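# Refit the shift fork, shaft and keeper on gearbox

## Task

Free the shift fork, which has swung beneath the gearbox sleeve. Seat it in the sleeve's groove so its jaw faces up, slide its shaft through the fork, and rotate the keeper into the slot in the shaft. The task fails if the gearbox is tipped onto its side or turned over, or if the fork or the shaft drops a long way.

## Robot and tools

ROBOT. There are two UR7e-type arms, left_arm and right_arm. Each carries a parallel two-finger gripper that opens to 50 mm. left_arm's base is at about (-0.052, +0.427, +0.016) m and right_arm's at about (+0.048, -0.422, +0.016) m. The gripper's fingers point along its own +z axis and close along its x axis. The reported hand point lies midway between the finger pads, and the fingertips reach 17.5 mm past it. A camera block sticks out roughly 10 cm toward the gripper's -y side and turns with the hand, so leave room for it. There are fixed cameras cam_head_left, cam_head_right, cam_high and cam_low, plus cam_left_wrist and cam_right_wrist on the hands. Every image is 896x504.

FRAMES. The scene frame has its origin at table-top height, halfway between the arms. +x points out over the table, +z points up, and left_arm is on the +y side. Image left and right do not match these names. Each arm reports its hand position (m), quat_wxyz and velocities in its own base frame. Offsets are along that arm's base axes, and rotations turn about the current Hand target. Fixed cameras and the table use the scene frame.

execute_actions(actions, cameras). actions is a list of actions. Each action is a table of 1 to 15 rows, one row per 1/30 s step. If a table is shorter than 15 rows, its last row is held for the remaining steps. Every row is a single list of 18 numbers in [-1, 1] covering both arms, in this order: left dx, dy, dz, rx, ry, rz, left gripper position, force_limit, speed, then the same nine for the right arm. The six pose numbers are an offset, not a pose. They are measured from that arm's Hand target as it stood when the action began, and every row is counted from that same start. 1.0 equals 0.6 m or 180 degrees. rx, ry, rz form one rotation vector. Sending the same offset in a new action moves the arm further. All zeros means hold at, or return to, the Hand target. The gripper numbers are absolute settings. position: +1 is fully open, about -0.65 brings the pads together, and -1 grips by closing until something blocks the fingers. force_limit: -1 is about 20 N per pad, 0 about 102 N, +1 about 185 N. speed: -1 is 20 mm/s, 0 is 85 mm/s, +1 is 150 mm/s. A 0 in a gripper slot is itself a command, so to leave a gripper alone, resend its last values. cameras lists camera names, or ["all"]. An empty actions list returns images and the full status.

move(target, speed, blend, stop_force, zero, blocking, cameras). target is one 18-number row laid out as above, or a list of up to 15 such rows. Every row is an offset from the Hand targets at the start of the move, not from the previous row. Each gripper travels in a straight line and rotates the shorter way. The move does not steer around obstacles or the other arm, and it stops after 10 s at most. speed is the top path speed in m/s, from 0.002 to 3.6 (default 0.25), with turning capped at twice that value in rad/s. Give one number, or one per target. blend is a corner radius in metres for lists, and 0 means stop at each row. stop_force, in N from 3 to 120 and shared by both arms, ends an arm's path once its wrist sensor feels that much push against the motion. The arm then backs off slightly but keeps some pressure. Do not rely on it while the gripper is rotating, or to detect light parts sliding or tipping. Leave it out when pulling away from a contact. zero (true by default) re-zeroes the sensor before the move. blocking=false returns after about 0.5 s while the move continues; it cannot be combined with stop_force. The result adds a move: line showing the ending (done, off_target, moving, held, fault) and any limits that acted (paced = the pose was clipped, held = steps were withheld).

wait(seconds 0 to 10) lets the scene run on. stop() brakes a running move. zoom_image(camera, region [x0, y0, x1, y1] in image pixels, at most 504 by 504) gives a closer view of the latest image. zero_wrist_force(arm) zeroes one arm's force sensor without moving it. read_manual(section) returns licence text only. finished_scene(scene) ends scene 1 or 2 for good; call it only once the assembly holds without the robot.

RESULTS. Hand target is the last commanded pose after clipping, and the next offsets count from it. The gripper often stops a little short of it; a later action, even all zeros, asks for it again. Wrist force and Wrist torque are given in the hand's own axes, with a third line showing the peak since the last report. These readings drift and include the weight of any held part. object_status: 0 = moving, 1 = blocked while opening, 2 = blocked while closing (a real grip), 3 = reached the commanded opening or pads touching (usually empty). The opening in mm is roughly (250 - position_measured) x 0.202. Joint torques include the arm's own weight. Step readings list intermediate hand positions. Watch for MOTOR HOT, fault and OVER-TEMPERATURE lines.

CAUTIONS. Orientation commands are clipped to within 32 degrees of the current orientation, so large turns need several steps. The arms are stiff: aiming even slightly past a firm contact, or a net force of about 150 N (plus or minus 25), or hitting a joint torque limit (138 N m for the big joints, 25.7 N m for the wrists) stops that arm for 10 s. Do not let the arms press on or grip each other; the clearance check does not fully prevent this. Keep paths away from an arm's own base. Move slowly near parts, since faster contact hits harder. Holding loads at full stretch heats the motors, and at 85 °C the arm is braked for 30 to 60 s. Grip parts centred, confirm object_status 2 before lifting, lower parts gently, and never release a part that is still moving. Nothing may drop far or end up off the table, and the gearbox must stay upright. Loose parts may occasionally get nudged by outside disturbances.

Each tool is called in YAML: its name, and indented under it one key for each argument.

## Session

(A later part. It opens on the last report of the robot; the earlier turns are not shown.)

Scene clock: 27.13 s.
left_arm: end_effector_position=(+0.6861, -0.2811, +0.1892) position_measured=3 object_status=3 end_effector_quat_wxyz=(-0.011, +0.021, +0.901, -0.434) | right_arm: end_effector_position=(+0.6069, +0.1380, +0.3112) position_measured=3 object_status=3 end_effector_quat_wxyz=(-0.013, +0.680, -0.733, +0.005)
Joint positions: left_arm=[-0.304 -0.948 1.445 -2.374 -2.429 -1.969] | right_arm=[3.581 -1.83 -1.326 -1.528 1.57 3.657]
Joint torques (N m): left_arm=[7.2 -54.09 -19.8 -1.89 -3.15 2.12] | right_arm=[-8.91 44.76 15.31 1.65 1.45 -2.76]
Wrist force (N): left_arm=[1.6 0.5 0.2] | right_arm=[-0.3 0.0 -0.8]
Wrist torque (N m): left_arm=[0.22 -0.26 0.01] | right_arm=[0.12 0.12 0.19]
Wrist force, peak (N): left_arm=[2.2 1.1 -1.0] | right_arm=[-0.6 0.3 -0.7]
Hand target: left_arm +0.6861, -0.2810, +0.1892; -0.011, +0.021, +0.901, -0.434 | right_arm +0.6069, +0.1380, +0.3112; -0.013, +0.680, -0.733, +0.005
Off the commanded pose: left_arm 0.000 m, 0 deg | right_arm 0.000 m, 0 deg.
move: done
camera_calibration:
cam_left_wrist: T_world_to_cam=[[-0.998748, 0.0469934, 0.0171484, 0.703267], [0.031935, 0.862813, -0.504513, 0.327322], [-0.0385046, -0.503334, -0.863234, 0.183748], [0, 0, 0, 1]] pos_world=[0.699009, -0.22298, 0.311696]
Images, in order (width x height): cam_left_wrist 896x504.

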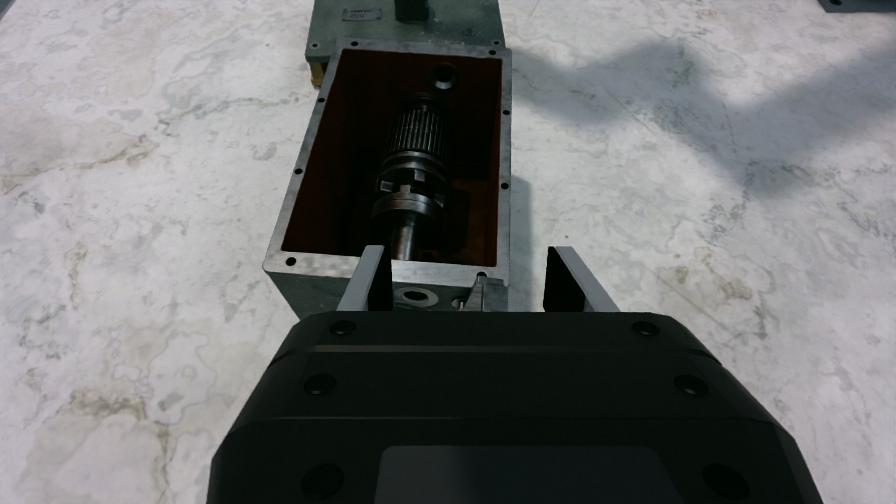

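move:
  target:
    - [0,0.15,0.05,0.1,0,0,1,0,0,-0.1115,0.4867,-0.1,0,-0.1,0,1,0,0]
    - [0,0.2,0.1,0.283,-0.0137,0,1,0,0,-0.1115,0.4867,-0.2937,0,-0.1978,0,1,0,0]
  speed: 0.35
  blend: [0.03,0]
  cameras: ["cam_right_wrist"]

zoom_image:
  camera: "cam_right_wrist"
  region: [400, 150, 600, 290]

Scene clock: 37.27 s.
left_arm: end_effector_position=(+0.6861, -0.1610, +0.2492) position_measured=3 object_status=3 end_effector_quat_wxyz=(+0.000, +0.023, +1.000, -0.004) | right_arm: end_effector_position=(+0.5400, +0.4300, +0.1350) position_measured=3 object_status=3 end_effector_quat_wxyz=(-0.236, +0.646, -0.694, +0.212)
Joint positions: left_arm=[-0.418 -1.078 1.152 -1.647 -1.579 -1.942] | right_arm=[4.215 -1.962 -1.866 -0.528 1.019 4.185]
Joint torques (N m): left_arm=[-8.72 -35.45 -32.39 -1.52 1.07 -2.37] | right_arm=[7.97 28.18 11.94 4.56 -2.99 -2.4]
Wrist force (N): left_arm=[0.5 -1.8 -0.5] | right_arm=[-0.4 1.6 -1.5]
Wrist torque (N m): left_arm=[-0.05 -0.26 -0.30] | right_arm=[0.30 0.19 0.13]
Wrist force, peak (N): left_arm=[0.5 -2.0 -0.8] | right_arm=[-2.8 1.7 -1.8]
Hand target: left_arm +0.6861, -0.1610, +0.2492; +0.000, +0.023, +1.000, -0.004 | right_arm +0.5400, +0.4300, +0.1350; -0.237, +0.646, -0.694, +0.212
Off the commanded pose: left_arm 0.000 m, 0 deg | right_arm 0.000 m, 0 deg.
move: done
camera_calibration:
cam_right_wrist: T_world_to_cam=[[-0.0331167, -0.997671, -0.0596255, 0.464334], [-0.951868, 0.0496726, -0.302458, 0.553963], [0.304715, 0.0467392, -0.951296, 0.0747193], [0, 0, 0, 1]] pos_world=[0.519908, 0.432243, 0.266317]
Images, in order (width x height): cam_right_wrist 896x504.

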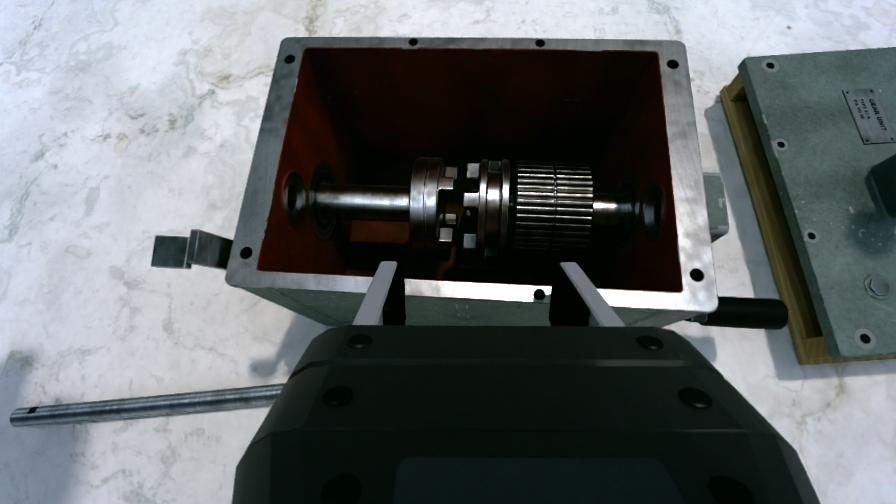

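Scaled by 2.520 from the camera's 896x504 image, which has a finer 1280x720 frame.

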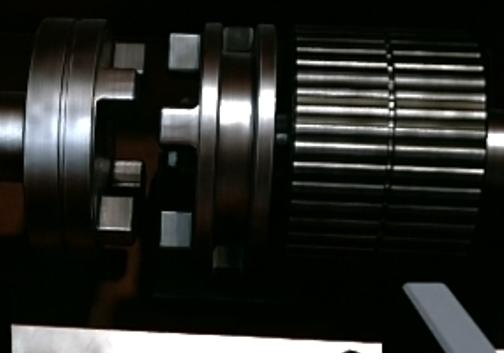

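zoom_image:
  camera: "cam_right_wrist"
  region: [340, 210, 540, 300]

zoom_image:
  camera: "cam_right_wrist"
  region: [460, 150, 520, 190]

zoom_image:
  camera: "cam_right_wrist"
  region: [460, 230, 520, 280]

Scaled by 2.520 from the camera's 896x504 image, which has a finer 1280x720 frame.

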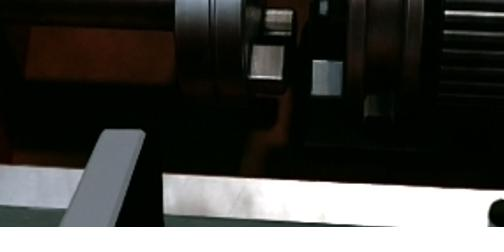

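Scaled by 8.400 from the camera's 896x504 image, which has a finer 1280x720 frame.

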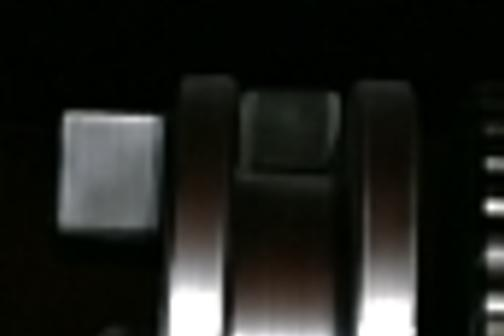

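Scaled by 8.400 from the camera's 896x504 image, which has a finer 1280x720 frame.

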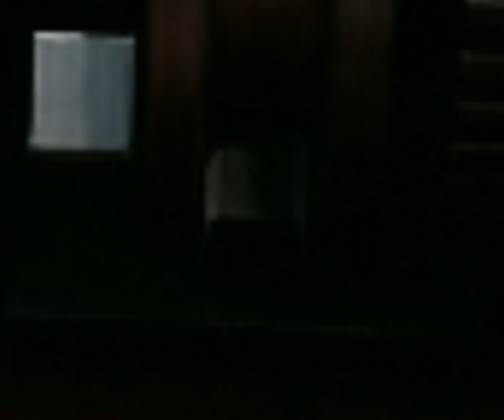

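move:
  target: [0,0,0,0,0,0,1,0,0,0.0583,0.0,0.0,0,0,0,1,0,0]
  speed: 0.2
  cameras: ["cam_right_wrist"]

zoom_image:
  camera: "cam_right_wrist"
  region: [400, 190, 560, 290]

zoom_image:
  camera: "cam_right_wrist"
  region: [450, 230, 530, 290]

Scene clock: 38.73 s.
left_arm: end_effector_position=(+0.6861, -0.1610, +0.2492) position_measured=3 object_status=3 end_effector_quat_wxyz=(+0.000, +0.023, +1.000, -0.004) | right_arm: end_effector_position=(+0.5750, +0.4300, +0.1350) position_measured=3 object_status=3 end_effector_quat_wxyz=(-0.237, +0.646, -0.694, +0.212)
Joint positions: left_arm=[-0.418 -1.078 1.152 -1.647 -1.579 -1.942] | right_arm=[4.162 -2.014 -1.793 -0.519 1.038 4.127]
Joint torques (N m): left_arm=[-8.63 -35.35 -32.57 -1.53 1.22 -2.22] | right_arm=[-9.6 29.53 30.04 3.79 0.19 -2.79]
Wrist force (N): left_arm=[0.5 -1.5 -0.3] | right_arm=[-0.2 1.7 -1.3]
Wrist torque (N m): left_arm=[0.00 -0.26 -0.29] | right_arm=[0.32 0.17 0.13]
Wrist force, peak (N): left_arm=[0.2 -1.8 -0.9] | right_arm=[-0.4 2.7 -1.9]
Hand target: left_arm +0.6861, -0.1610, +0.2492; +0.000, +0.023, +1.000, -0.004 | right_arm +0.5750, +0.4300, +0.1350; -0.237, +0.646, -0.694, +0.212
Off the commanded pose: left_arm 0.000 m, 0 deg | right_arm 0.000 m, 0 deg.
move: done
camera_calibration:
cam_right_wrist: T_world_to_cam=[[-0.0331198, -0.997671, -0.0596301, 0.465595], [-0.951838, 0.0496814, -0.302548, 0.587277], [0.304806, 0.0467379, -0.951267, 0.0639923], [0, 0, 0, 1]] pos_world=[0.554908, 0.432343, 0.266317]
Images, in order (width x height): cam_right_wrist 896x504.

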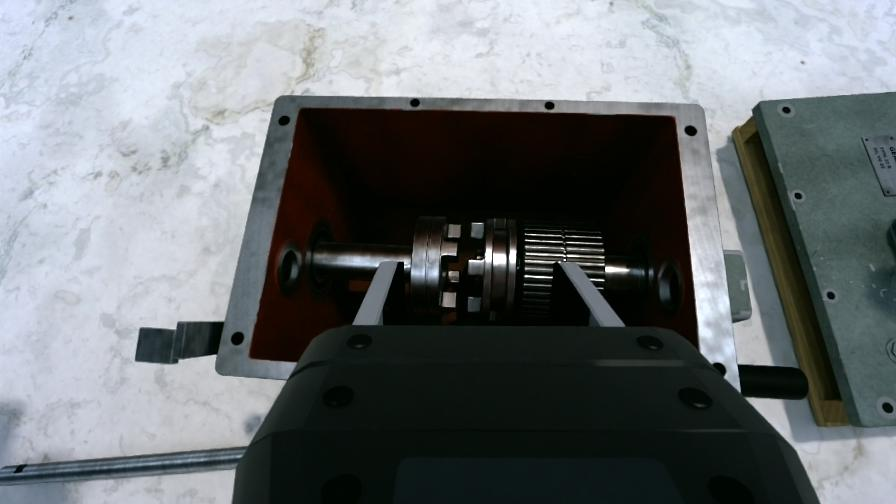

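Scaled by 3.150 from the camera's 896x504 image, which has a finer 1280x720 frame.

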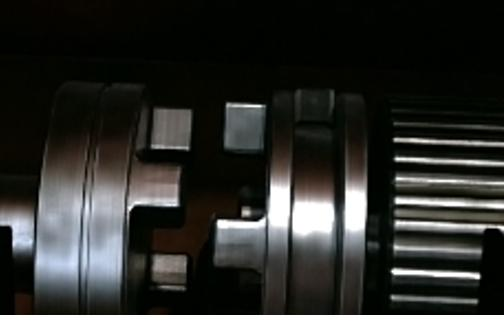

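Scaled by 6.300 from the camera's 896x504 image, which has a finer 1280x720 frame.

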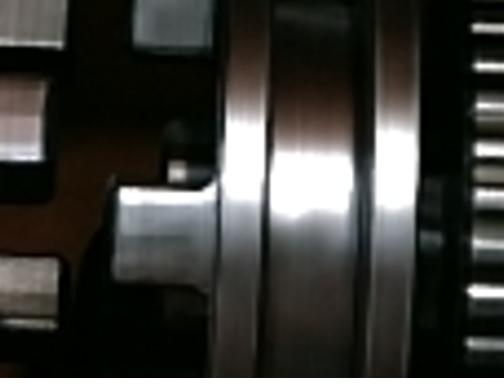

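move:
  target: [0,0,0,0,0,0,1,0,0,-0.1,0.0,0.0333,0,0,0,1,0,0]
  speed: 0.25
  cameras: ["cam_right_wrist"]

zoom_image:
  camera: "cam_right_wrist"
  region: [440, 190, 530, 250]

zoom_image:
  camera: "cam_right_wrist"
  region: [440, 120, 530, 180]

Scene clock: 39.80 s.
left_arm: end_effector_position=(+0.6861, -0.1610, +0.2492) position_measured=3 object_status=3 end_effector_quat_wxyz=(+0.000, +0.023, +1.000, -0.004) | right_arm: end_effector_position=(+0.5151, +0.4300, +0.1549) position_measured=3 object_status=3 end_effector_quat_wxyz=(-0.237, +0.646, -0.694, +0.212)
Joint positions: left_arm=[-0.418 -1.078 1.152 -1.647 -1.579 -1.942] | right_arm=[4.255 -1.893 -1.895 -0.591 1.005 4.23]
Joint torques (N m): left_arm=[-9.03 -35.58 -32.29 -1.61 1.28 -2.32] | right_arm=[6.51 45.52 11.03 2.13 -3.36 2.53]
Wrist force (N): left_arm=[0.6 -1.2 -0.7] | right_arm=[-0.3 1.8 -1.6]
Wrist torque (N m): left_arm=[0.04 -0.27 -0.29] | right_arm=[0.33 0.18 0.02]
Wrist force, peak (N): left_arm=[0.7 -1.9 -0.8] | right_arm=[-0.1 2.8 -2.7]
Hand target: left_arm +0.6861, -0.1610, +0.2492; +0.000, +0.023, +1.000, -0.004 | right_arm +0.5150, +0.4300, +0.1549; -0.237, +0.646, -0.694, +0.212
Off the commanded pose: left_arm 0.000 m, 0 deg | right_arm 0.000 m, 0 deg.
move: done
camera_calibration:
cam_right_wrist: T_world_to_cam=[[-0.0331153, -0.997671, -0.0596287, 0.464702], [-0.951839, 0.0496767, -0.302548, 0.53632], [0.304806, 0.0467379, -0.951267, 0.10128], [0, 0, 0, 1]] pos_world=[0.495008, 0.432243, 0.286317]
Images, in order (width x height): cam_right_wrist 896x504.

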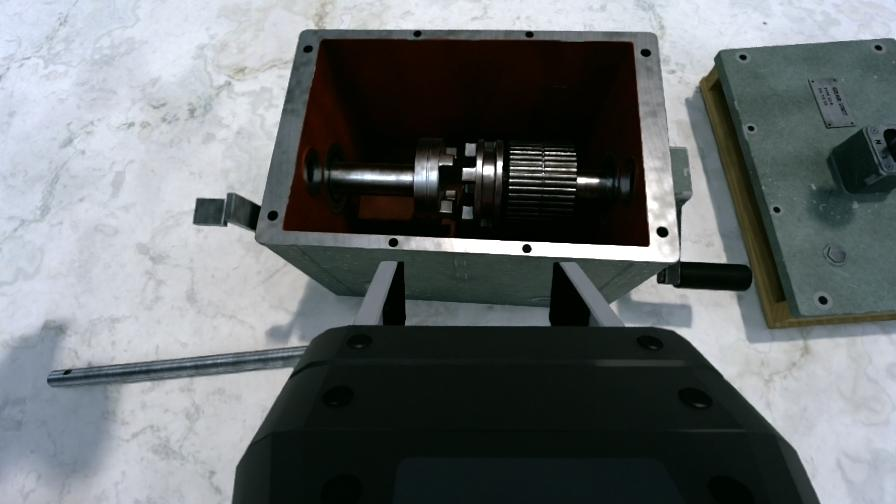

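Scaled by 5.600 from the camera's 896x504 image, which has a finer 1280x720 frame.

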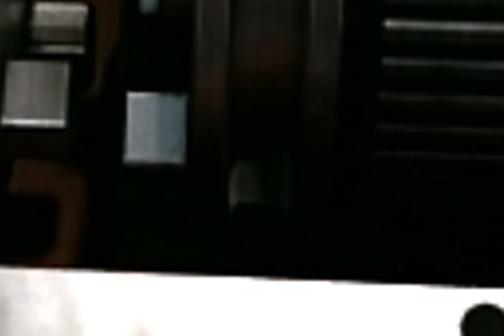

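Scaled by 5.600 from the camera's 896x504 image, which has a finer 1280x720 frame.

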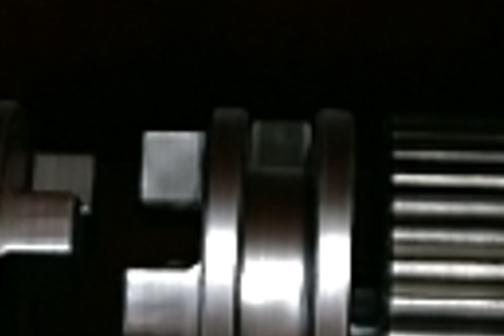

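move:
  target:
    - [0,0,0,0,0,0,1,0,0,0.05,-0.007,0.08,-0.1245,-0.0034,0.4785,1,0,0]
    - [0,0,0,0,0,0,-0.1,0,0,0.1053,-0.0133,-0.025,-0.249,-0.0067,0.9569,-0.1,0,0]
  speed: 0.4
  blend: [0.03,0]
  cameras: ["cam_right_wrist"]

zoom_image:
  camera: "cam_right_wrist"
  region: [380, 200, 540, 300]

Scene clock: 48.43 s.
left_arm: end_effector_position=(+0.6861, -0.1610, +0.2492) position_measured=167 object_status=3 end_effector_quat_wxyz=(+0.000, +0.023, +1.000, -0.004) | right_arm: end_effector_position=(+0.5782, +0.4220, +0.1399) position_measured=167 object_status=3 end_effector_quat_wxyz=(-0.052, +0.741, +0.668, -0.046)
Joint positions: left_arm=[-0.418 -1.078 1.152 -1.647 -1.579 -1.942] | right_arm=[3.92 -2.205 -1.193 -1.402 1.678 0.878]
Joint torques (N m): left_arm=[-8.47 -35.91 -32.56 -1.66 1.16 -2.31] | right_arm=[6.9 39.6 34.35 1.31 -1.08 -2.77]
Wrist force (N): left_arm=[0.5 -1.6 -0.9] | right_arm=[-0.4 0.4 -1.0]
Wrist torque (N m): left_arm=[-0.01 -0.26 -0.29] | right_arm=[0.15 0.16 0.19]
Wrist force, peak (N): left_arm=[0.4 -1.9 -0.9] | right_arm=[-0.8 2.3 -1.7]
Hand target: left_arm +0.6861, -0.1610, +0.2492; +0.000, +0.023, +1.000, -0.004 | right_arm +0.5782, +0.4220, +0.1399; -0.052, +0.741, +0.668, -0.046
Off the commanded pose: left_arm 0.000 m, 0 deg | right_arm 0.000 m, 0 deg.
move: done
camera_calibration:
cam_right_wrist: T_world_to_cam=[[0.0885152, 0.995976, -0.0140088, -0.460105], [0.976522, -0.0839962, 0.198368, -0.536476], [0.196393, -0.0312384, -0.980028, 0.167731], [0, 0, 0, 1]] pos_world=[0.531666, 0.418431, 0.264355]
Images, in order (width x height): cam_right_wrist 896x504.

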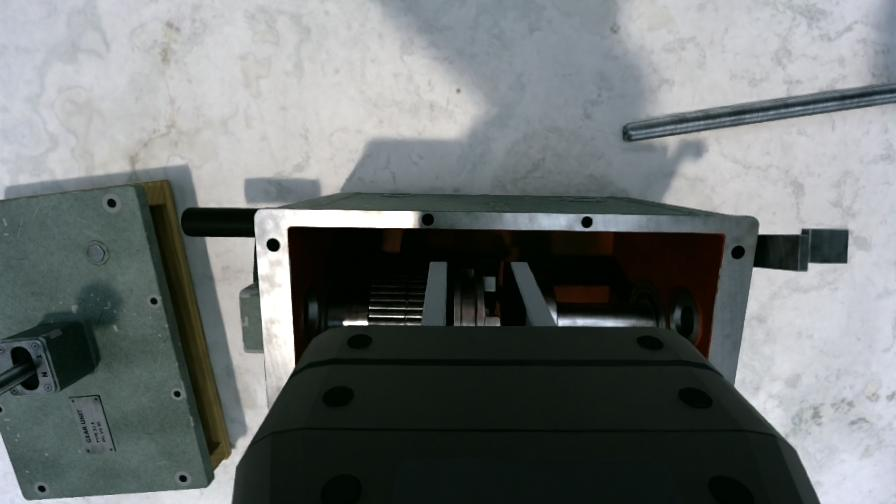

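Scaled by 3.150 from the camera's 896x504 image, which has a finer 1280x720 frame.

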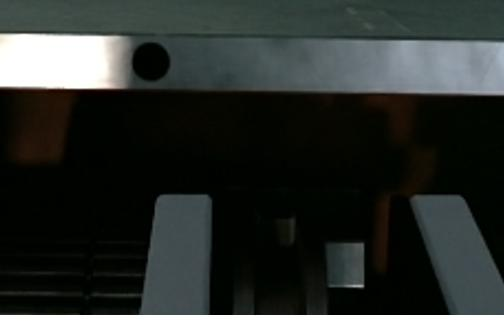

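zoom_image:
  camera: "cam_right_wrist"
  region: [430, 245, 530, 305]

Scaled by 5.040 from the camera's 896x504 image, which has a finer 1280x720 frame.

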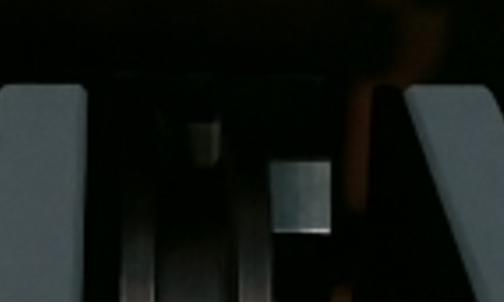

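move:
  target:
    - [0,0,0,0,0,0,-0.1,0,0,0.0003,-0.0018,-0.1,0,0,0,-0.1,0,0]
    - [0,0,0,0,0,0,-0.1,0,0,0.0003,-0.0018,-0.1343,0,0,0,-0.1,0,0]
  speed: [0.06,0.02]
  stop_force: 5
  cameras: ["cam_right_wrist"]

zoom_image:
  camera: "cam_right_wrist"
  region: [400, 220, 560, 330]

Scene clock: 51.77 s.
left_arm: end_effector_position=(+0.6861, -0.1610, +0.2492) position_measured=167 object_status=3 end_effector_quat_wxyz=(+0.000, +0.023, +1.000, -0.004) | right_arm: end_effector_position=(+0.5784, +0.4210, +0.0594) position_measured=167 object_status=3 end_effector_quat_wxyz=(-0.052, +0.741, +0.668, -0.046)
Joint positions: left_arm=[-0.418 -1.078 1.152 -1.647 -1.579 -1.942] | right_arm=[3.919 -2.271 -1.298 -1.231 1.678 0.877]
Joint torques (N m): left_arm=[-9.06 -35.84 -32.76 -2.1 1.09 -2.28] | right_arm=[-8.25 39.84 15.18 5.6 -1.54 -2.12]
Wrist force (N): left_arm=[0.4 -1.6 -0.7] | right_arm=[-1.2 -13.1 -2.7]
Wrist torque (N m): left_arm=[-0.03 -0.26 -0.29] | right_arm=[-0.03 0.15 0.39]
Wrist force, peak (N): left_arm=[0.6 -1.9 -0.5] | right_arm=[0.4 -15.4 -2.6]
Hand target: left_arm +0.6861, -0.1610, +0.2492; +0.000, +0.023, +1.000, -0.004 | right_arm +0.5784, +0.4210, +0.0594; -0.052, +0.741, +0.668, -0.046
Off the commanded pose: left_arm 0.000 m, 0 deg | right_arm 0.000 m, 0 deg.
move: done
camera_calibration:
cam_right_wrist: T_world_to_cam=[[0.0885152, 0.995976, -0.0140088, -0.460247], [0.976522, -0.0839962, 0.198368, -0.52067], [0.196393, -0.0312384, -0.980028, 0.0886903], [0, 0, 0, 1]] pos_world=[0.531766, 0.417431, 0.183755]
Images, in order (width x height): cam_right_wrist 896x504.

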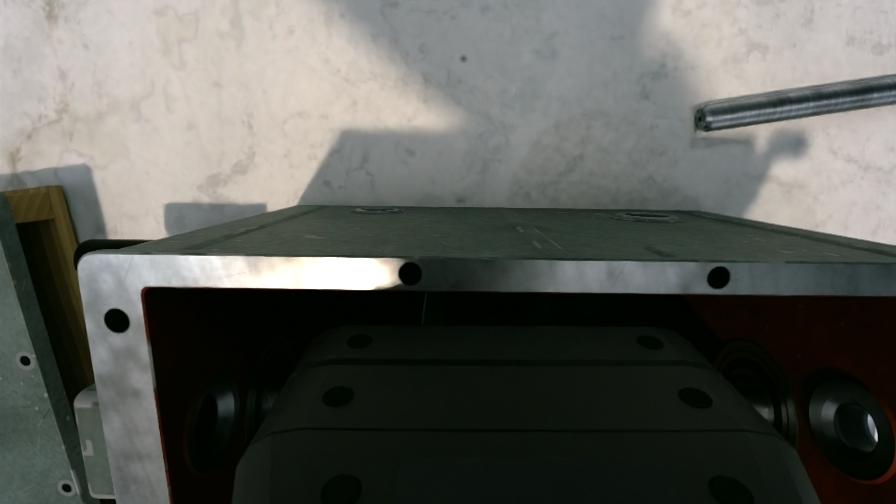

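Scaled by 3.150 from the camera's 896x504 image, which has a finer 1280x720 frame.

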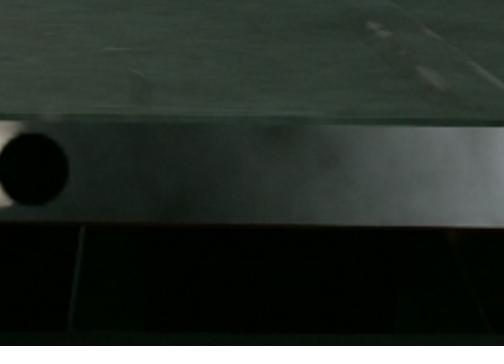

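move:
  target:
    - [0,0,0,0,0,0,-0.1,0,0,0,0,0.01,0,0,0,-0.1,0,0]
    - [0,0,0,0,0,0,-0.1,0,0,-0.0025,0.0003,0.01,0,0,0,-0.1,0,0]
    - [0,0,0,0,0,0,-0.1,0,0,-0.0025,0.0003,0.0,0,0,0,-0.1,0,0]
  speed: 0.02
  cameras: []

Scene clock: 53.37 s.
left_arm: end_effector_position=(+0.6861, -0.1610, +0.2492) position_measured=167 object_status=3 end_effector_quat_wxyz=(+0.000, +0.023, +1.000, -0.004) | right_arm: end_effector_position=(+0.5769, +0.4211, +0.0594) position_measured=167 object_status=3 end_effector_quat_wxyz=(-0.052, +0.741, +0.668, -0.046)
Joint positions: left_arm=[-0.418 -1.078 1.152 -1.647 -1.579 -1.942] | right_arm=[3.921 -2.269 -1.303 -1.228 1.678 0.878]
Joint torques (N m): left_arm=[-9.41 -35.39 -32.58 -2.25 1.09 -2.26] | right_arm=[7.2 40.84 12.97 3.76 2.11 2.57]
Wrist force (N): left_arm=[0.5 -1.5 -0.4] | right_arm=[-1.1 0.3 -0.9]
Wrist torque (N m): left_arm=[0.00 -0.25 -0.28] | right_arm=[0.16 0.28 0.10]
Wrist force, peak (N): left_arm=[0.4 -2.0 -0.6] | right_arm=[-1.1 -12.9 -2.8]
Hand target: left_arm +0.6861, -0.1610, +0.2492; +0.000, +0.023, +1.000, -0.004 | right_arm +0.5769, +0.4211, +0.0594; -0.052, +0.741, +0.668, -0.046
Off the commanded pose: left_arm 0.000 m, 0 deg | right_arm 0.000 m, 0 deg.
move: done
No camera images: "cameras" was empty.

execute_actions:
  actions:
    - [[0,0,0,0,0,0,-0.1,0,0,0,0,0,0,0,0,-1,-0.8,-0.9]]
    - [[0,0,0,0,0,0,-0.1,0,0,0,0,0,0,0,0,-1,-0.8,-0.9]]
  cameras: []

Scene clock: 54.67 s.
left_arm: end_effector_position=(+0.6861, -0.1610, +0.2492) position_measured=167 object_status=3 end_effector_quat_wxyz=(+0.000, +0.023, +1.000, -0.004) | right_arm: end_effector_position=(+0.5769, +0.4211, +0.0594) position_measured=251 object_status=3 end_effector_quat_wxyz=(-0.052, +0.741, +0.668, -0.046)
Joint positions: left_arm=[-0.418 -1.078 1.152 -1.647 -1.579 -1.942] | right_arm=[3.921 -2.269 -1.303 -1.228 1.678 0.878]
Joint torques (N m): left_arm=[-8.37 -35.78 -32.58 -2.53 1.12 -2.33] | right_arm=[7.3 40.82 14.03 3.81 1.86 2.3]
Wrist force (N): left_arm=[0.5 -1.7 -0.6] | right_arm=[-0.9 0.5 -0.8]
Wrist torque (N m): left_arm=[-0.03 -0.26 -0.29] | right_arm=[0.18 0.25 0.10]
Wrist force, peak (N): left_arm=[0.6 -1.9 -0.5] | right_arm=[-1.2 0.6 -1.2]
Hand target: left_arm +0.6861, -0.1610, +0.2492; +0.000, +0.023, +1.000, -0.004 | right_arm +0.5769, +0.4211, +0.0594; -0.052, +0.741, +0.668, -0.046
Off the commanded pose: left_arm 0.000 m, 0 deg | right_arm 0.000 m, 0 deg.
Step readings (end_effector_position of left_arm | right_arm):
0: (+0.6861, -0.1610, +0.2492) | (+0.5769, +0.4211, +0.0594)
1: (+0.6861, -0.1610, +0.2492) | (+0.5769, +0.4211, +0.0594)
2: (+0.6861, -0.1610, +0.2492) | (+0.5769, +0.4211, +0.0594)
4: (+0.6861, -0.1610, +0.2492) | (+0.5769, +0.4211, +0.0594)
8: (+0.6861, -0.1610, +0.2492) | (+0.5769, +0.4211, +0.0594)
15: (+0.6861, -0.1610, +0.2492) | (+0.5769, +0.4211, +0.0594)
16: (+0.6861, -0.1610, +0.2492) | (+0.5769, +0.4211, +0.0594)
17: (+0.6861, -0.1610, +0.2492) | (+0.5769, +0.4211, +0.0594)
19: (+0.6861, -0.1610, +0.2492) | (+0.5769, +0.4211, +0.0594)
23: (+0.6861, -0.1610, +0.2492) | (+0.5769, +0.4211, +0.0594)
30: (+0.6861, -0.1610, +0.2492) | (+0.5769, +0.4211, +0.0594)
No camera images: "cameras" was empty.

move:
  target: [0,0,0,0,0,0,-0.1,0,0,0.005,-0.0005,0,0,0,0,-1,-0.8,-0.9]
  speed: 0.004
  stop_force: 4
  cameras: []

Scene clock: 56.27 s.
left_arm: end_effector_position=(+0.6861, -0.1610, +0.2492) position_measured=167 object_status=3 end_effector_quat_wxyz=(+0.000, +0.023, +1.000, -0.004) | right_arm: end_effector_position=(+0.5782, +0.4211, +0.0593) position_measured=251 object_status=3 end_effector_quat_wxyz=(-0.052, +0.741, +0.668, -0.046)
Joint positions: left_arm=[-0.418 -1.078 1.152 -1.647 -1.579 -1.942] | right_arm=[3.919 -2.271 -1.299 -1.23 1.678 0.877]
Joint torques (N m): left_arm=[-8.63 -35.62 -32.61 -2.83 1.13 -2.29] | right_arm=[4.97 60.27 15 3.62 -1.79 2.2]
Wrist force (N): left_arm=[0.5 -1.6 -0.6] | right_arm=[-1.1 -1.7 0.0]
Wrist torque (N m): left_arm=[-0.01 -0.26 -0.28] | right_arm=[0.17 0.28 0.18]
Wrist force, peak (N): left_arm=[0.6 -1.8 -0.8] | right_arm=[-0.9 -5.6 -0.9]
Hand target: left_arm +0.6861, -0.1610, +0.2492; +0.000, +0.023, +1.000, -0.004 | right_arm +0.5782, +0.4211, +0.0593; -0.052, +0.741, +0.668, -0.046 (not the last commanded pose)
Off the commanded pose: left_arm 0.000 m, 0 deg | right_arm 0.002 m, 0 deg.
move: contact (right_arm)
No camera images: "cameras" was empty.

move:
  target:
    - [0,0,0,0,0,0,-0.1,0,0,-0.003,0.0003,0,0,0,0,-1,-0.8,-0.9]
  speed: 0.02
  cameras: []

move:
  target: [0,0,0,0,0,0,-0.1,0,0,0.005,-0.0005,0,0,0,0,-1,-0.8,-0.9]
  speed: 0.002
  stop_force: 3
  cameras: []

move:
  target:
    - [0,0,0,0,0,0,-0.1,0,0,-0.004,0.0004,0,0,0,0,-1,-0.8,-0.9]
    - [0,0,0,0,0,0,-0.1,0,0,-0.004,0.0004,0,0,0,0,-0.1,-0.8,-0.5]
  speed: 0.02
  cameras: []

move:
  target: [0,0,0,0,0,0,-0.1,0,0,0.006,-0.0006,0,0,0,0,-0.1,-0.8,-0.5]
  speed: 0.002
  stop_force: 3
  cameras: []

Scene clock: 59.07 s.
left_arm: end_effector_position=(+0.6861, -0.1610, +0.2492) position_measured=167 object_status=3 end_effector_quat_wxyz=(+0.000, +0.023, +1.000, -0.004) | right_arm: end_effector_position=(+0.5764, +0.4212, +0.0593) position_measured=251 object_status=3 end_effector_quat_wxyz=(-0.052, +0.741, +0.668, -0.046)
Joint positions: left_arm=[-0.418 -1.078 1.152 -1.647 -1.579 -1.942] | right_arm=[3.921 -2.268 -1.304 -1.228 1.678 0.879]
Joint torques (N m): left_arm=[-8.39 -35.96 -31.99 -3.13 1.11 -2.34] | right_arm=[6.83 60.31 13.06 3.57 1.47 2.58]
Wrist force (N): left_arm=[0.4 -1.5 -0.2] | right_arm=[-1.1 0.6 -1.1]
Wrist torque (N m): left_arm=[-0.01 -0.23 -0.29] | right_arm=[0.20 0.28 0.10]
Wrist force, peak (N): left_arm=[0.5 -2.0 -0.2] | right_arm=[-0.7 -2.0 -1.8]
Hand target: left_arm +0.6861, -0.1610, +0.2492; +0.000, +0.023, +1.000, -0.004 | right_arm +0.5764, +0.4212, +0.0593; -0.052, +0.741, +0.668, -0.046
Off the commanded pose: left_arm 0.000 m, 0 deg | right_arm 0.000 m, 0 deg.
move: done
No camera images: "cameras" was empty.

Scene clock: 60.70 s.
left_arm: end_effector_position=(+0.6861, -0.1610, +0.2492) position_measured=167 object_status=3 end_effector_quat_wxyz=(+0.000, +0.023, +1.000, -0.004) | right_arm: end_effector_position=(+0.5783, +0.4210, +0.0593) position_measured=251 object_status=3 end_effector_quat_wxyz=(-0.052, +0.741, +0.668, -0.046)
Joint positions: left_arm=[-0.418 -1.078 1.152 -1.647 -1.579 -1.942] | right_arm=[3.919 -2.271 -1.298 -1.231 1.678 0.877]
Joint torques (N m): left_arm=[-8.93 -35.71 -32.45 -3.39 1.13 -2.31] | right_arm=[-0.24 58.72 14.89 4.17 -1.54 0.37]
Wrist force (N): left_arm=[0.4 -1.4 -0.5] | right_arm=[-1.2 -4.4 -0.3]
Wrist torque (N m): left_arm=[0.01 -0.25 -0.29] | right_arm=[0.16 0.25 0.21]
Wrist force, peak (N): left_arm=[0.2 -1.9 -0.9] | right_arm=[-0.8 -5.0 -2.0]
Hand target: left_arm +0.6861, -0.1610, +0.2492; +0.000, +0.023, +1.000, -0.004 | right_arm +0.5782, +0.4210, +0.0593; -0.052, +0.741, +0.668, -0.046 (not the last commanded pose)
Off the commanded pose: left_arm 0.000 m, 0 deg | right_arm 0.001 m, 0 deg.
move: contact (right_arm)
No camera images: "cameras" was empty.

Scene clock: 61.97 s.
left_arm: end_effector_position=(+0.6861, -0.1610, +0.2492) position_measured=167 object_status=3 end_effector_quat_wxyz=(+0.000, +0.023, +1.000, -0.004) | right_arm: end_effector_position=(+0.5758, +0.4213, +0.0593) position_measured=167 object_status=3 end_effector_quat_wxyz=(-0.052, +0.741, +0.668, -0.046)
Joint positions: left_arm=[-0.418 -1.078 1.152 -1.647 -1.579 -1.942] | right_arm=[3.922 -2.267 -1.306 -1.227 1.678 0.879]
Joint torques (N m): left_arm=[-8.8 -35.46 -32.35 -3.61 1.06 -2.35] | right_arm=[7.76 59.14 13.23 3.98 1.85 2.38]
Wrist force (N): left_arm=[0.3 -1.5 -0.5] | right_arm=[-1.1 0.6 -1.1]
Wrist torque (N m): left_arm=[0.00 -0.25 -0.29] | right_arm=[0.19 0.28 0.10]
Wrist force, peak (N): left_arm=[0.6 -1.7 -0.7] | right_arm=[-0.9 -4.5 -1.5]
Hand target: left_arm +0.6861, -0.1610, +0.2492; +0.000, +0.023, +1.000, -0.004 | right_arm +0.5758, +0.4213, +0.0593; -0.052, +0.741, +0.668, -0.046
Off the commanded pose: left_arm 0.000 m, 0 deg | right_arm 0.000 m, 0 deg.
move: done
No camera images: "cameras" was empty.

Scene clock: 63.77 s.
left_arm: end_effector_position=(+0.6861, -0.1610, +0.2492) position_measured=167 object_status=3 end_effector_quat_wxyz=(+0.000, +0.023, +1.000, -0.004) | right_arm: end_effector_position=(+0.5782, +0.4210, +0.0593) position_measured=167 object_status=3 end_effector_quat_wxyz=(-0.052, +0.741, +0.668, -0.046)
Joint positions: left_arm=[-0.418 -1.078 1.152 -1.647 -1.579 -1.942] | right_arm=[3.919 -2.271 -1.299 -1.23 1.678 0.877]
Joint torques (N m): left_arm=[-8.72 -35.82 -31.92 -3.84 1.04 -2.34] | right_arm=[-0.39 56.33 15.86 3.82 -1.6 -0.75]
Wrist force (N): left_arm=[0.3 -1.5 -0.3] | right_arm=[-1.3 -4.2 -0.4]
Wrist torque (N m): left_arm=[-0.01 -0.23 -0.28] | right_arm=[0.13 0.26 0.26]
Wrist force, peak (N): left_arm=[0.7 -1.8 -0.7] | right_arm=[-1.0 -4.5 -2.3]
Hand target: left_arm +0.6861, -0.1610, +0.2492; +0.000, +0.023, +1.000, -0.004 | right_arm +0.5781, +0.4211, +0.0593; -0.052, +0.741, +0.668, -0.046 (not the last commanded pose)
Off the commanded pose: left_arm 0.000 m, 0 deg | right_arm 0.001 m, 0 deg.
move: contact (right_arm)
No camera images: "cameras" was empty.

move:
  target:
    - [0,0,0,0,0,0,-0.1,0,0,-0.003,0.0,0.03,0,0,0,-0.1,-0.8,-0.5]
    - [0,0,0,0,0,0,-0.1,0,0,0.05,-0.005,0.17,-0.0692,0.0073,-0.4952,-0.1,-0.8,-0.5]
    - [0,0,0,0,0,0,-0.1,0,0,0.1238,-0.0113,0.134,0,0.0005,-1.0,-0.1,-0.8,-0.5]
  speed: [0.05,0.4,0.4]
  blend: [0.005,0.03,0]
  cameras: ["cam_right_wrist"]

zoom_image:
  camera: "cam_right_wrist"
  region: [400, 220, 560, 320]

Scene clock: 72.80 s.
left_arm: end_effector_position=(+0.6861, -0.1610, +0.2492) position_measured=167 object_status=3 end_effector_quat_wxyz=(+0.000, +0.023, +1.000, -0.004) | right_arm: end_effector_position=(+0.6524, +0.4143, +0.1397) position_measured=167 object_status=3 end_effector_quat_wxyz=(+0.046, -0.668, +0.741, -0.051)
Joint positions: left_arm=[-0.418 -1.078 1.152 -1.647 -1.579 -1.942] | right_arm=[3.917 -2.223 -1.209 -1.191 1.464 4.016]
Joint torques (N m): left_arm=[-8.8 -36.13 -31.81 -4.35 1 -2.25] | right_arm=[6.2 40.8 34.49 1.91 -1.95 2.55]
Wrist force (N): left_arm=[0.3 -1.4 -0.5] | right_arm=[-0.9 0.5 -0.9]
Wrist torque (N m): left_arm=[0.00 -0.23 -0.28] | right_arm=[0.18 0.22 0.08]
Wrist force, peak (N): left_arm=[0.5 -2.1 -0.5] | right_arm=[-0.8 -4.4 -2.5]
Hand target: left_arm +0.6861, -0.1610, +0.2492; +0.000, +0.023, +1.000, -0.004 | right_arm +0.6524, +0.4143, +0.1397; +0.046, -0.668, +0.741, -0.051
Off the commanded pose: left_arm 0.000 m, 0 deg | right_arm 0.000 m, 0 deg.
move: done
camera_calibration:
cam_right_wrist: T_world_to_cam=[[-0.0884153, -0.99597, -0.0150611, 0.481861], [-0.976571, 0.0836951, 0.198255, 0.595224], [-0.196195, 0.0322369, -0.980035, 0.382541], [0, 0, 0, 1]] pos_world=[0.698934, 0.41777, 0.264155]
Images, in order (width x height): cam_right_wrist 896x504.

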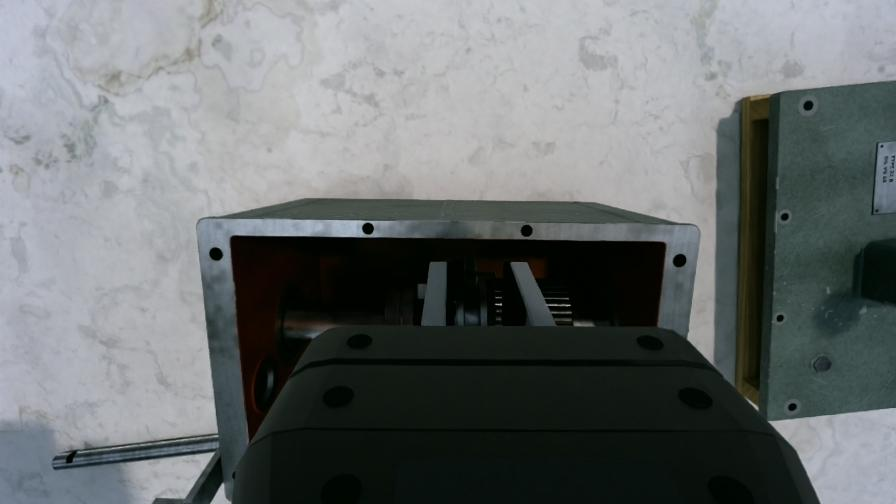

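Scaled by 3.150 from the camera's 896x504 image, which has a finer 1280x720 frame.

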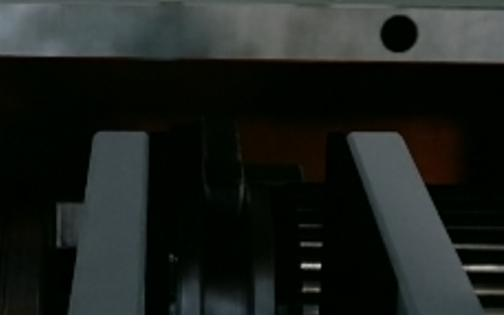

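move:
  target: [0,0,0,0,0,0,-0.1,0,0,0,0,-0.1338,0,0,0,-0.1,-0.8,-0.5]
  speed: 0.04
  stop_force: 5
  cameras: ["cam_right_wrist"]

Scene clock: 76.60 s.
left_arm: end_effector_position=(+0.6861, -0.1610, +0.2492) position_measured=167 object_status=3 end_effector_quat_wxyz=(+0.000, +0.023, +1.000, -0.004) | right_arm: end_effector_position=(+0.6524, +0.4143, +0.0595) position_measured=167 object_status=3 end_effector_quat_wxyz=(+0.046, -0.668, +0.741, -0.051)
Joint positions: left_arm=[-0.418 -1.078 1.152 -1.647 -1.579 -1.942] | right_arm=[3.917 -2.296 -1.303 -1.025 1.464 4.016]
Joint torques (N m): left_arm=[-8.73 -36.27 -31.65 -4.3 0.89 -2.31] | right_arm=[5.89 40.72 12.76 4.37 -0.17 1.76]
Wrist force (N): left_arm=[0.5 -1.4 -0.4] | right_arm=[-1.0 0.5 -1.0]
Wrist torque (N m): left_arm=[0.01 -0.26 -0.29] | right_arm=[0.19 0.25 0.09]
Wrist force, peak (N): left_arm=[0.6 -2.0 -0.4] | right_arm=[-1.3 0.3 -1.5]
Hand target: left_arm +0.6861, -0.1610, +0.2492; +0.000, +0.023, +1.000, -0.004 | right_arm +0.6524, +0.4143, +0.0595; +0.046, -0.668, +0.741, -0.051
Off the commanded pose: left_arm 0.000 m, 0 deg | right_arm 0.000 m, 0 deg.
move: done
camera_calibration:
cam_right_wrist: T_world_to_cam=[[-0.0885123, -0.995962, -0.0150408, 0.480714], [-0.976566, 0.0837948, 0.198237, 0.611082], [-0.196176, 0.0322347, -0.980039, 0.303931], [0, 0, 0, 1]] pos_world=[0.698934, 0.41777, 0.183955]
Images, in order (width x height): cam_right_wrist 896x504.

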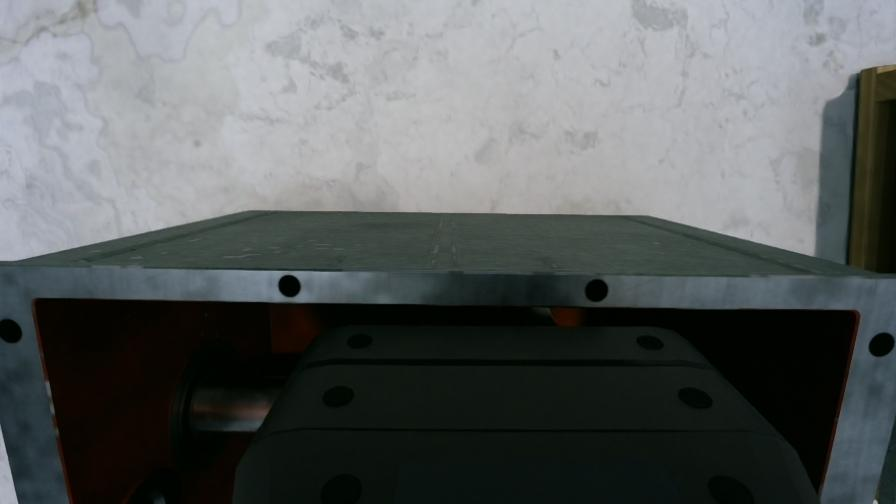

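move:
  target: [0,0,0,0,0,0,-0.1,0,0,-0.01326,0.0014,0,0,0,0,-0.1,-0.8,-0.5]
  speed: 0.004
  stop_force: 3

execute_actions:
  actions:
    - [[0,0,0,0,0,0,-0.1,0,0,0,0,0,0,0,0,-1,-0.8,-0.5]]

Scene clock: 79.57 s.
left_arm: end_effector_position=(+0.6861, -0.1610, +0.2492) position_measured=167 object_status=3 end_effector_quat_wxyz=(+0.000, +0.023, +1.000, -0.004) | right_arm: end_effector_position=(+0.6494, +0.4146, +0.0595) position_measured=167 object_status=3 end_effector_quat_wxyz=(+0.046, -0.668, +0.741, -0.051)
Joint positions: left_arm=[-0.418 -1.078 1.152 -1.647 -1.579 -1.942] | right_arm=[3.92 -2.291 -1.312 -1.021 1.464 4.02]
Joint torques (N m): left_arm=[-8.47 -36.56 -31.92 -4.29 0.87 -2.23] | right_arm=[-7.15 40.65 32.63 1.18 1.76 -2.06]
Wrist force (N): left_arm=[0.4 -1.5 -0.3] | right_arm=[-0.9 -2.3 -1.0]
Wrist torque (N m): left_arm=[-0.01 -0.25 -0.29] | right_arm=[0.17 0.25 0.06]
Wrist force, peak (N): left_arm=[0.6 -1.9 -0.9] | right_arm=[-1.3 -5.5 -2.0]
Hand target: left_arm +0.6861, -0.1610, +0.2492; +0.000, +0.023, +1.000, -0.004 | right_arm +0.6494, +0.4146, +0.0595; +0.046, -0.668, +0.741, -0.051 (not the last commanded pose)
Off the commanded pose: left_arm 0.000 m, 0 deg | right_arm 0.005 m, 0 deg.
move: contact (right_arm)

Scene clock: 80.27 s.
left_arm: end_effector_position=(+0.6861, -0.1610, +0.2492) position_measured=167 object_status=3 end_effector_quat_wxyz=(+0.000, +0.023, +1.000, -0.004) | right_arm: end_effector_position=(+0.6494, +0.4146, +0.0595) position_measured=210 object_status=2 end_effector_quat_wxyz=(+0.046, -0.668, +0.741, -0.051)
Joint positions: left_arm=[-0.418 -1.078 1.152 -1.647 -1.579 -1.942] | right_arm=[3.92 -2.291 -1.312 -1.021 1.464 4.02]
Joint torques (N m): left_arm=[-8.56 -36.29 -31.58 -4.31 0.99 -2.32] | right_arm=[0.59 44.75 19.37 0.51 -2.64 -2.33]
Wrist force (N): left_arm=[0.5 -1.2 -0.3] | right_arm=[-9.2 -3.5 -0.2]
Wrist torque (N m): left_arm=[0.04 -0.25 -0.28] | right_arm=[0.14 0.37 0.21]
Wrist force, peak (N): left_arm=[0.6 -1.9 -0.9] | right_arm=[-10.0 -4.4 0.2]
Hand target: left_arm +0.6861, -0.1610, +0.2492; +0.000, +0.023, +1.000, -0.004 | right_arm +0.6494, +0.4146, +0.0595; +0.046, -0.668, +0.741, -0.051
Off the commanded pose: left_arm 0.000 m, 0 deg | right_arm 0.000 m, 0 deg.
Step readings (end_effector_position of left_arm | right_arm):
0: (+0.6861, -0.1610, +0.2492) | (+0.6494, +0.4146, +0.0595)
1: (+0.6861, -0.1610, +0.2492) | (+0.6494, +0.4146, +0.0595)
2: (+0.6861, -0.1610, +0.2492) | (+0.6494, +0.4146, +0.0595)
4: (+0.6861, -0.1610, +0.2492) | (+0.6494, +0.4146, +0.0594)
8: (+0.6861, -0.1610, +0.2492) | (+0.6494, +0.4146, +0.0595)
15: (+0.6861, -0.1610, +0.2492) | (+0.6494, +0.4146, +0.0595)

execute_actions:
  actions:
    - [[0,0,0,0,0,0,-0.1,0,0,0,0.0012,0,0,0,0,-1,-0.8,-0.5]]
  cameras: ["cam_right_wrist","cam_head_left"]

zoom_image:
  camera: "cam_right_wrist"
  region: [230, 280, 730, 504]

Scene clock: 81.27 s.
left_arm: end_effector_position=(+0.6861, -0.1610, +0.2492) position_measured=167 object_status=3 end_effector_quat_wxyz=(+0.000, +0.023, +1.000, -0.004) | right_arm: end_effector_position=(+0.6494, +0.4153, +0.0595) position_measured=210 object_status=2 end_effector_quat_wxyz=(+0.046, -0.668, +0.741, -0.051)
Joint positions: left_arm=[-0.418 -1.078 1.152 -1.647 -1.579 -1.942] | right_arm=[3.921 -2.292 -1.311 -1.022 1.464 4.02]
Joint torques (N m): left_arm=[-8.59 -36.79 -31.96 -4.27 0.89 -2.28] | right_arm=[13.15 39.15 34.51 4.77 2.73 2.58]
Wrist force (N): left_arm=[0.3 -1.9 -0.5] | right_arm=[7.4 -1.0 -5.1]
Wrist torque (N m): left_arm=[-0.06 -0.24 -0.29] | right_arm=[0.12 0.57 0.06]
Wrist force, peak (N): left_arm=[0.7 -1.7 -0.7] | right_arm=[7.3 -0.3 -7.2]
Hand target: left_arm +0.6861, -0.1610, +0.2492; +0.000, +0.023, +1.000, -0.004 | right_arm +0.6494, +0.4153, +0.0595; +0.046, -0.668, +0.741, -0.051
Off the commanded pose: left_arm 0.000 m, 0 deg | right_arm 0.000 m, 0 deg.
Step readings (end_effector_position of left_arm | right_arm):
0: (+0.6861, -0.1610, +0.2492) | (+0.6494, +0.4146, +0.0595)
1: (+0.6861, -0.1610, +0.2492) | (+0.6494, +0.4146, +0.0595)
2: (+0.6861, -0.1610, +0.2492) | (+0.6493, +0.4147, +0.0594)
4: (+0.6861, -0.1610, +0.2492) | (+0.6493, +0.4149, +0.0594)
8: (+0.6861, -0.1610, +0.2492) | (+0.6494, +0.4151, +0.0594)
15: (+0.6861, -0.1610, +0.2492) | (+0.6494, +0.4152, +0.0594)
camera_calibration:
cam_right_wrist: T_world_to_cam=[[-0.0884933, -0.995965, -0.014943, 0.481414], [-0.976567, 0.0837956, 0.198229, 0.60807], [-0.196177, 0.0321348, -0.980042, 0.303353], [0, 0, 0, 1]] pos_world=[0.695934, 0.41877, 0.183955]
Images, in order (width x height): cam_head_left 896x504, cam_right_wrist 896x504.

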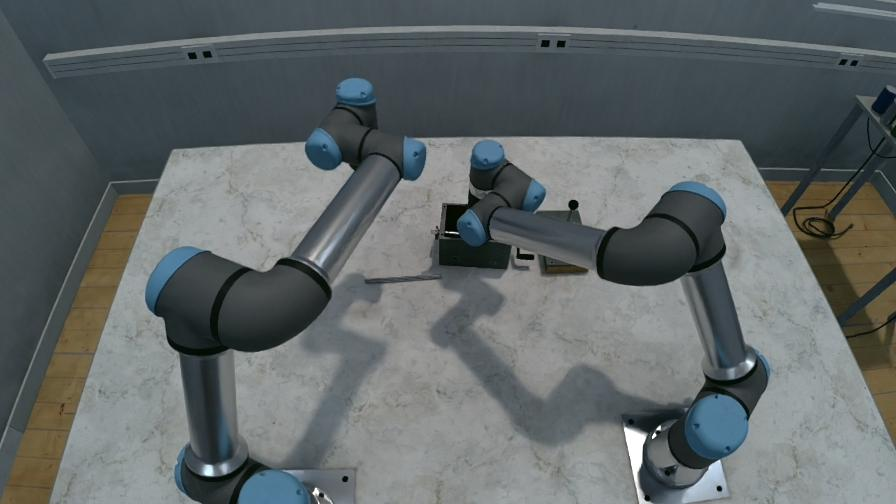

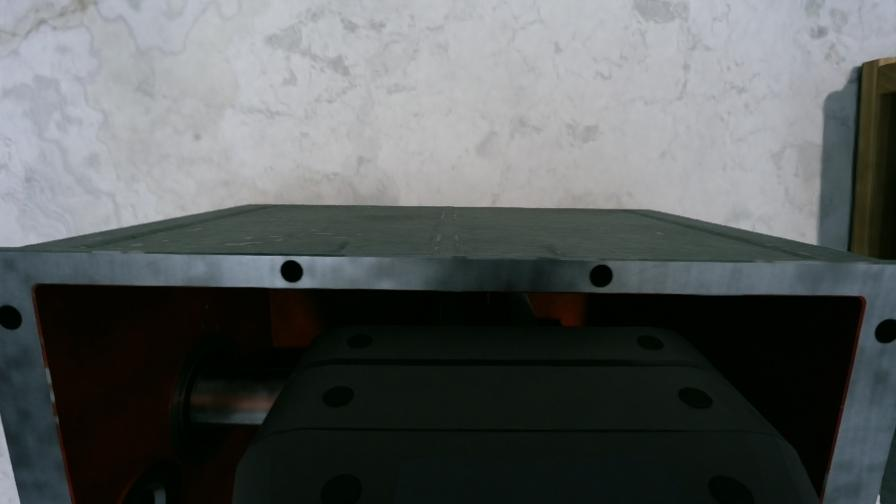

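Scaled by 1.008 from the camera's 896x504 image, which has a finer 1280x720 frame.

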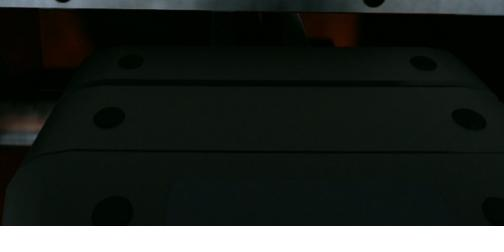

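execute_actions:
  actions:
    - [[0,0,0,0,0,0,-0.1,0,0,0,-0.0006,0,0,0,0,-1,-0.8,-0.5]]

move:
  target: [0,0,0,0,0,0,-0.1,0,0,-0.00202,0.00021,0.00497,-0.00292,-0.02763,0,-1,-0.8,-0.5]
  speed: 0.01

Scene clock: 82.70 s.
left_arm: end_effector_position=(+0.6861, -0.1610, +0.2492) position_measured=167 object_status=3 end_effector_quat_wxyz=(+0.000, +0.023, +1.000, -0.004) | right_arm: end_effector_position=(+0.6494, +0.4150, +0.0595) position_measured=210 object_status=2 end_effector_quat_wxyz=(+0.046, -0.668, +0.741, -0.051)
Joint positions: left_arm=[-0.418 -1.078 1.152 -1.647 -1.579 -1.942] | right_arm=[3.921 -2.291 -1.312 -1.021 1.464 4.02]
Joint torques (N m): left_arm=[-8.63 -36.32 -31.57 -4.35 0.84 -2.27] | right_arm=[-7.57 60.64 13.68 2.17 2.18 -2.69]
Wrist force (N): left_arm=[0.4 -1.7 -0.4] | right_arm=[-0.5 -5.3 -0.1]
Wrist torque (N m): left_arm=[-0.03 -0.24 -0.29] | right_arm=[0.12 0.45 0.16]
Wrist force, peak (N): left_arm=[0.3 -1.9 -0.5] | right_arm=[7.4 -1.6 -5.6]
Hand target: left_arm +0.6861, -0.1610, +0.2492; +0.000, +0.023, +1.000, -0.004 | right_arm +0.6494, +0.4150, +0.0595; +0.046, -0.668, +0.741, -0.051
Off the commanded pose: left_arm 0.000 m, 0 deg | right_arm 0.000 m, 0 deg.
Step readings (end_effector_position of left_arm | right_arm):
0: (+0.6861, -0.1610, +0.2492) | (+0.6494, +0.4153, +0.0595)
1: (+0.6861, -0.1610, +0.2492) | (+0.6494, +0.4153, +0.0595)
2: (+0.6861, -0.1610, +0.2492) | (+0.6494, +0.4153, +0.0595)
4: (+0.6861, -0.1610, +0.2492) | (+0.6494, +0.4153, +0.0594)
8: (+0.6861, -0.1610, +0.2492) | (+0.6493, +0.4151, +0.0594)
15: (+0.6861, -0.1610, +0.2492) | (+0.6493, +0.4150, +0.0594)

Scene clock: 87.33 s.
left_arm: end_effector_position=(+0.6861, -0.1610, +0.2492) position_measured=167 object_status=3 end_effector_quat_wxyz=(+0.000, +0.023, +1.000, -0.004) | right_arm: end_effector_position=(+0.6482, +0.4151, +0.0624) position_measured=210 object_status=2 end_effector_quat_wxyz=(+0.075, -0.665, +0.738, -0.084)
Joint positions: left_arm=[-0.418 -1.078 1.152 -1.647 -1.579 -1.942] | right_arm=[3.946 -2.261 -1.384 -0.927 1.393 4.038]
Joint torques (N m): left_arm=[-8.81 -36.82 -31.22 -4.39 0.75 -2.33] | right_arm=[10.14 61.44 12.03 3.1 -0.8 2.29]
Wrist force (N): left_arm=[0.5 -1.5 -0.6] | right_arm=[-4.1 -8.0 4.2]
Wrist torque (N m): left_arm=[0.00 -0.25 -0.29] | right_arm=[0.14 0.59 0.20]
Wrist force, peak (N): left_arm=[0.7 -1.8 -0.8] | right_arm=[-4.0 -7.9 5.1]
Hand target: left_arm +0.6861, -0.1610, +0.2492; +0.000, +0.023, +1.000, -0.004 | right_arm +0.6481, +0.4151, +0.0624; +0.075, -0.665, +0.738, -0.084
Off the commanded pose: left_arm 0.000 m, 0 deg | right_arm 0.000 m, 0 deg.
move: done

move:
  target: [0,0,0,0,0,0,-0.1,0,0,-0.00152,0.00016,0.00478,-0.00292,-0.02763,0,-1,-0.8,-0.5]
  speed: 0.01

move:
  target: [0,0,0,0,0,0,-0.1,0,0,-0.0027,0.00028,0.0046,-0.00292,-0.02763,0,-1,-0.8,-0.5]
  speed: 0.01
  cameras: ["cam_right_wrist"]

Scene clock: 92.20 s.
left_arm: end_effector_position=(+0.6861, -0.1610, +0.2492) position_measured=167 object_status=3 end_effector_quat_wxyz=(+0.000, +0.023, +1.000, -0.004) | right_arm: end_effector_position=(+0.6473, +0.4151, +0.0653) position_measured=223 object_status=0 end_effector_quat_wxyz=(+0.104, -0.661, +0.734, -0.116)
Joint positions: left_arm=[-0.418 -1.078 1.152 -1.647 -1.579 -1.942] | right_arm=[3.972 -2.237 -1.45 -0.835 1.321 4.052]
Joint torques (N m): left_arm=[-8.33 -37.26 -31.86 -4.33 0.72 -2.35] | right_arm=[11.91 59.18 14.39 5.61 -1 2.73]
Wrist force (N): left_arm=[0.6 -1.3 -0.8] | right_arm=[5.8 -0.9 -1.8]
Wrist torque (N m): left_arm=[0.02 -0.28 -0.29] | right_arm=[0.22 0.45 0.01]
Wrist force, peak (N): left_arm=[0.6 -1.9 -0.8] | right_arm=[-4.4 -7.9 5.3]
Hand target: left_arm +0.6861, -0.1610, +0.2492; +0.000, +0.023, +1.000, -0.004 | right_arm +0.6472, +0.4152, +0.0653; +0.104, -0.661, +0.734, -0.116
Off the commanded pose: left_arm 0.000 m, 0 deg | right_arm 0.000 m, 0 deg.
move: done

Scene clock: 96.83 s.
left_arm: end_effector_position=(+0.6861, -0.1610, +0.2492) position_measured=167 object_status=3 end_effector_quat_wxyz=(+0.000, +0.023, +1.000, -0.004) | right_arm: end_effector_position=(+0.6456, +0.4153, +0.0681) position_measured=223 object_status=2 end_effector_quat_wxyz=(+0.133, -0.656, +0.728, -0.148)
Joint positions: left_arm=[-0.418 -1.078 1.152 -1.647 -1.579 -1.942] | right_arm=[3.999 -2.218 -1.514 -0.743 1.246 4.064]
Joint torques (N m): left_arm=[-8.58 -36.87 -31.4 -4.34 0.69 -2.28] | right_arm=[14.16 59.77 17.08 5.94 -1.53 2.49]
Wrist force (N): left_arm=[0.4 -1.2 -0.6] | right_arm=[6.5 0.1 -0.2]
Wrist torque (N m): left_arm=[0.04 -0.24 -0.29] | right_arm=[0.25 0.51 -0.01]
Wrist force, peak (N): left_arm=[0.3 -1.8 -0.9] | right_arm=[6.8 0.9 1.2]
Hand target: left_arm +0.6861, -0.1610, +0.2492; +0.000, +0.023, +1.000, -0.004 | right_arm +0.6456, +0.4153, +0.0681; +0.133, -0.656, +0.728, -0.148
Off the commanded pose: left_arm 0.000 m, 0 deg | right_arm 0.000 m, 0 deg.
move: done
camera_calibration:
cam_right_wrist: T_world_to_cam=[[-0.0851842, -0.996313, -0.0101996, 0.478939], [-0.994384, 0.0856556, -0.0621553, 0.631181], [0.0627998, 0.00484766, -0.998014, 0.156353], [0, 0, 0, 1]] pos_world=[0.658616, 0.422351, 0.200159]
Images, in order (width x height): cam_right_wrist 896x504.

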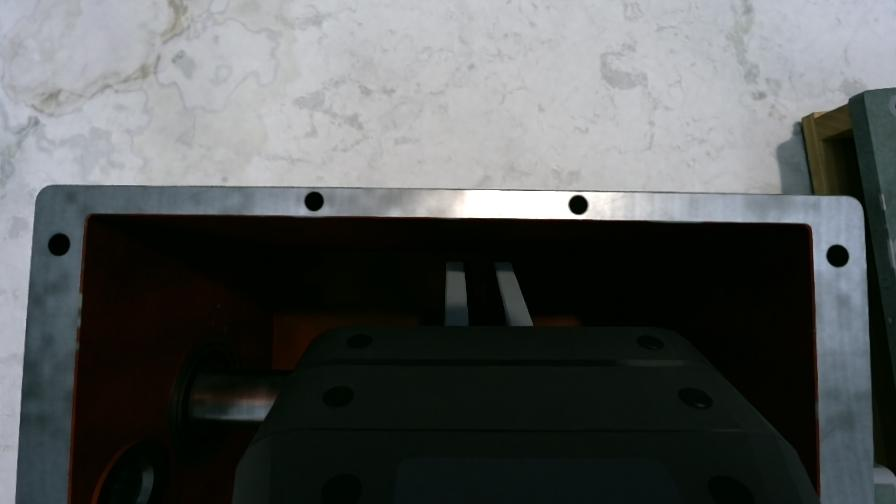

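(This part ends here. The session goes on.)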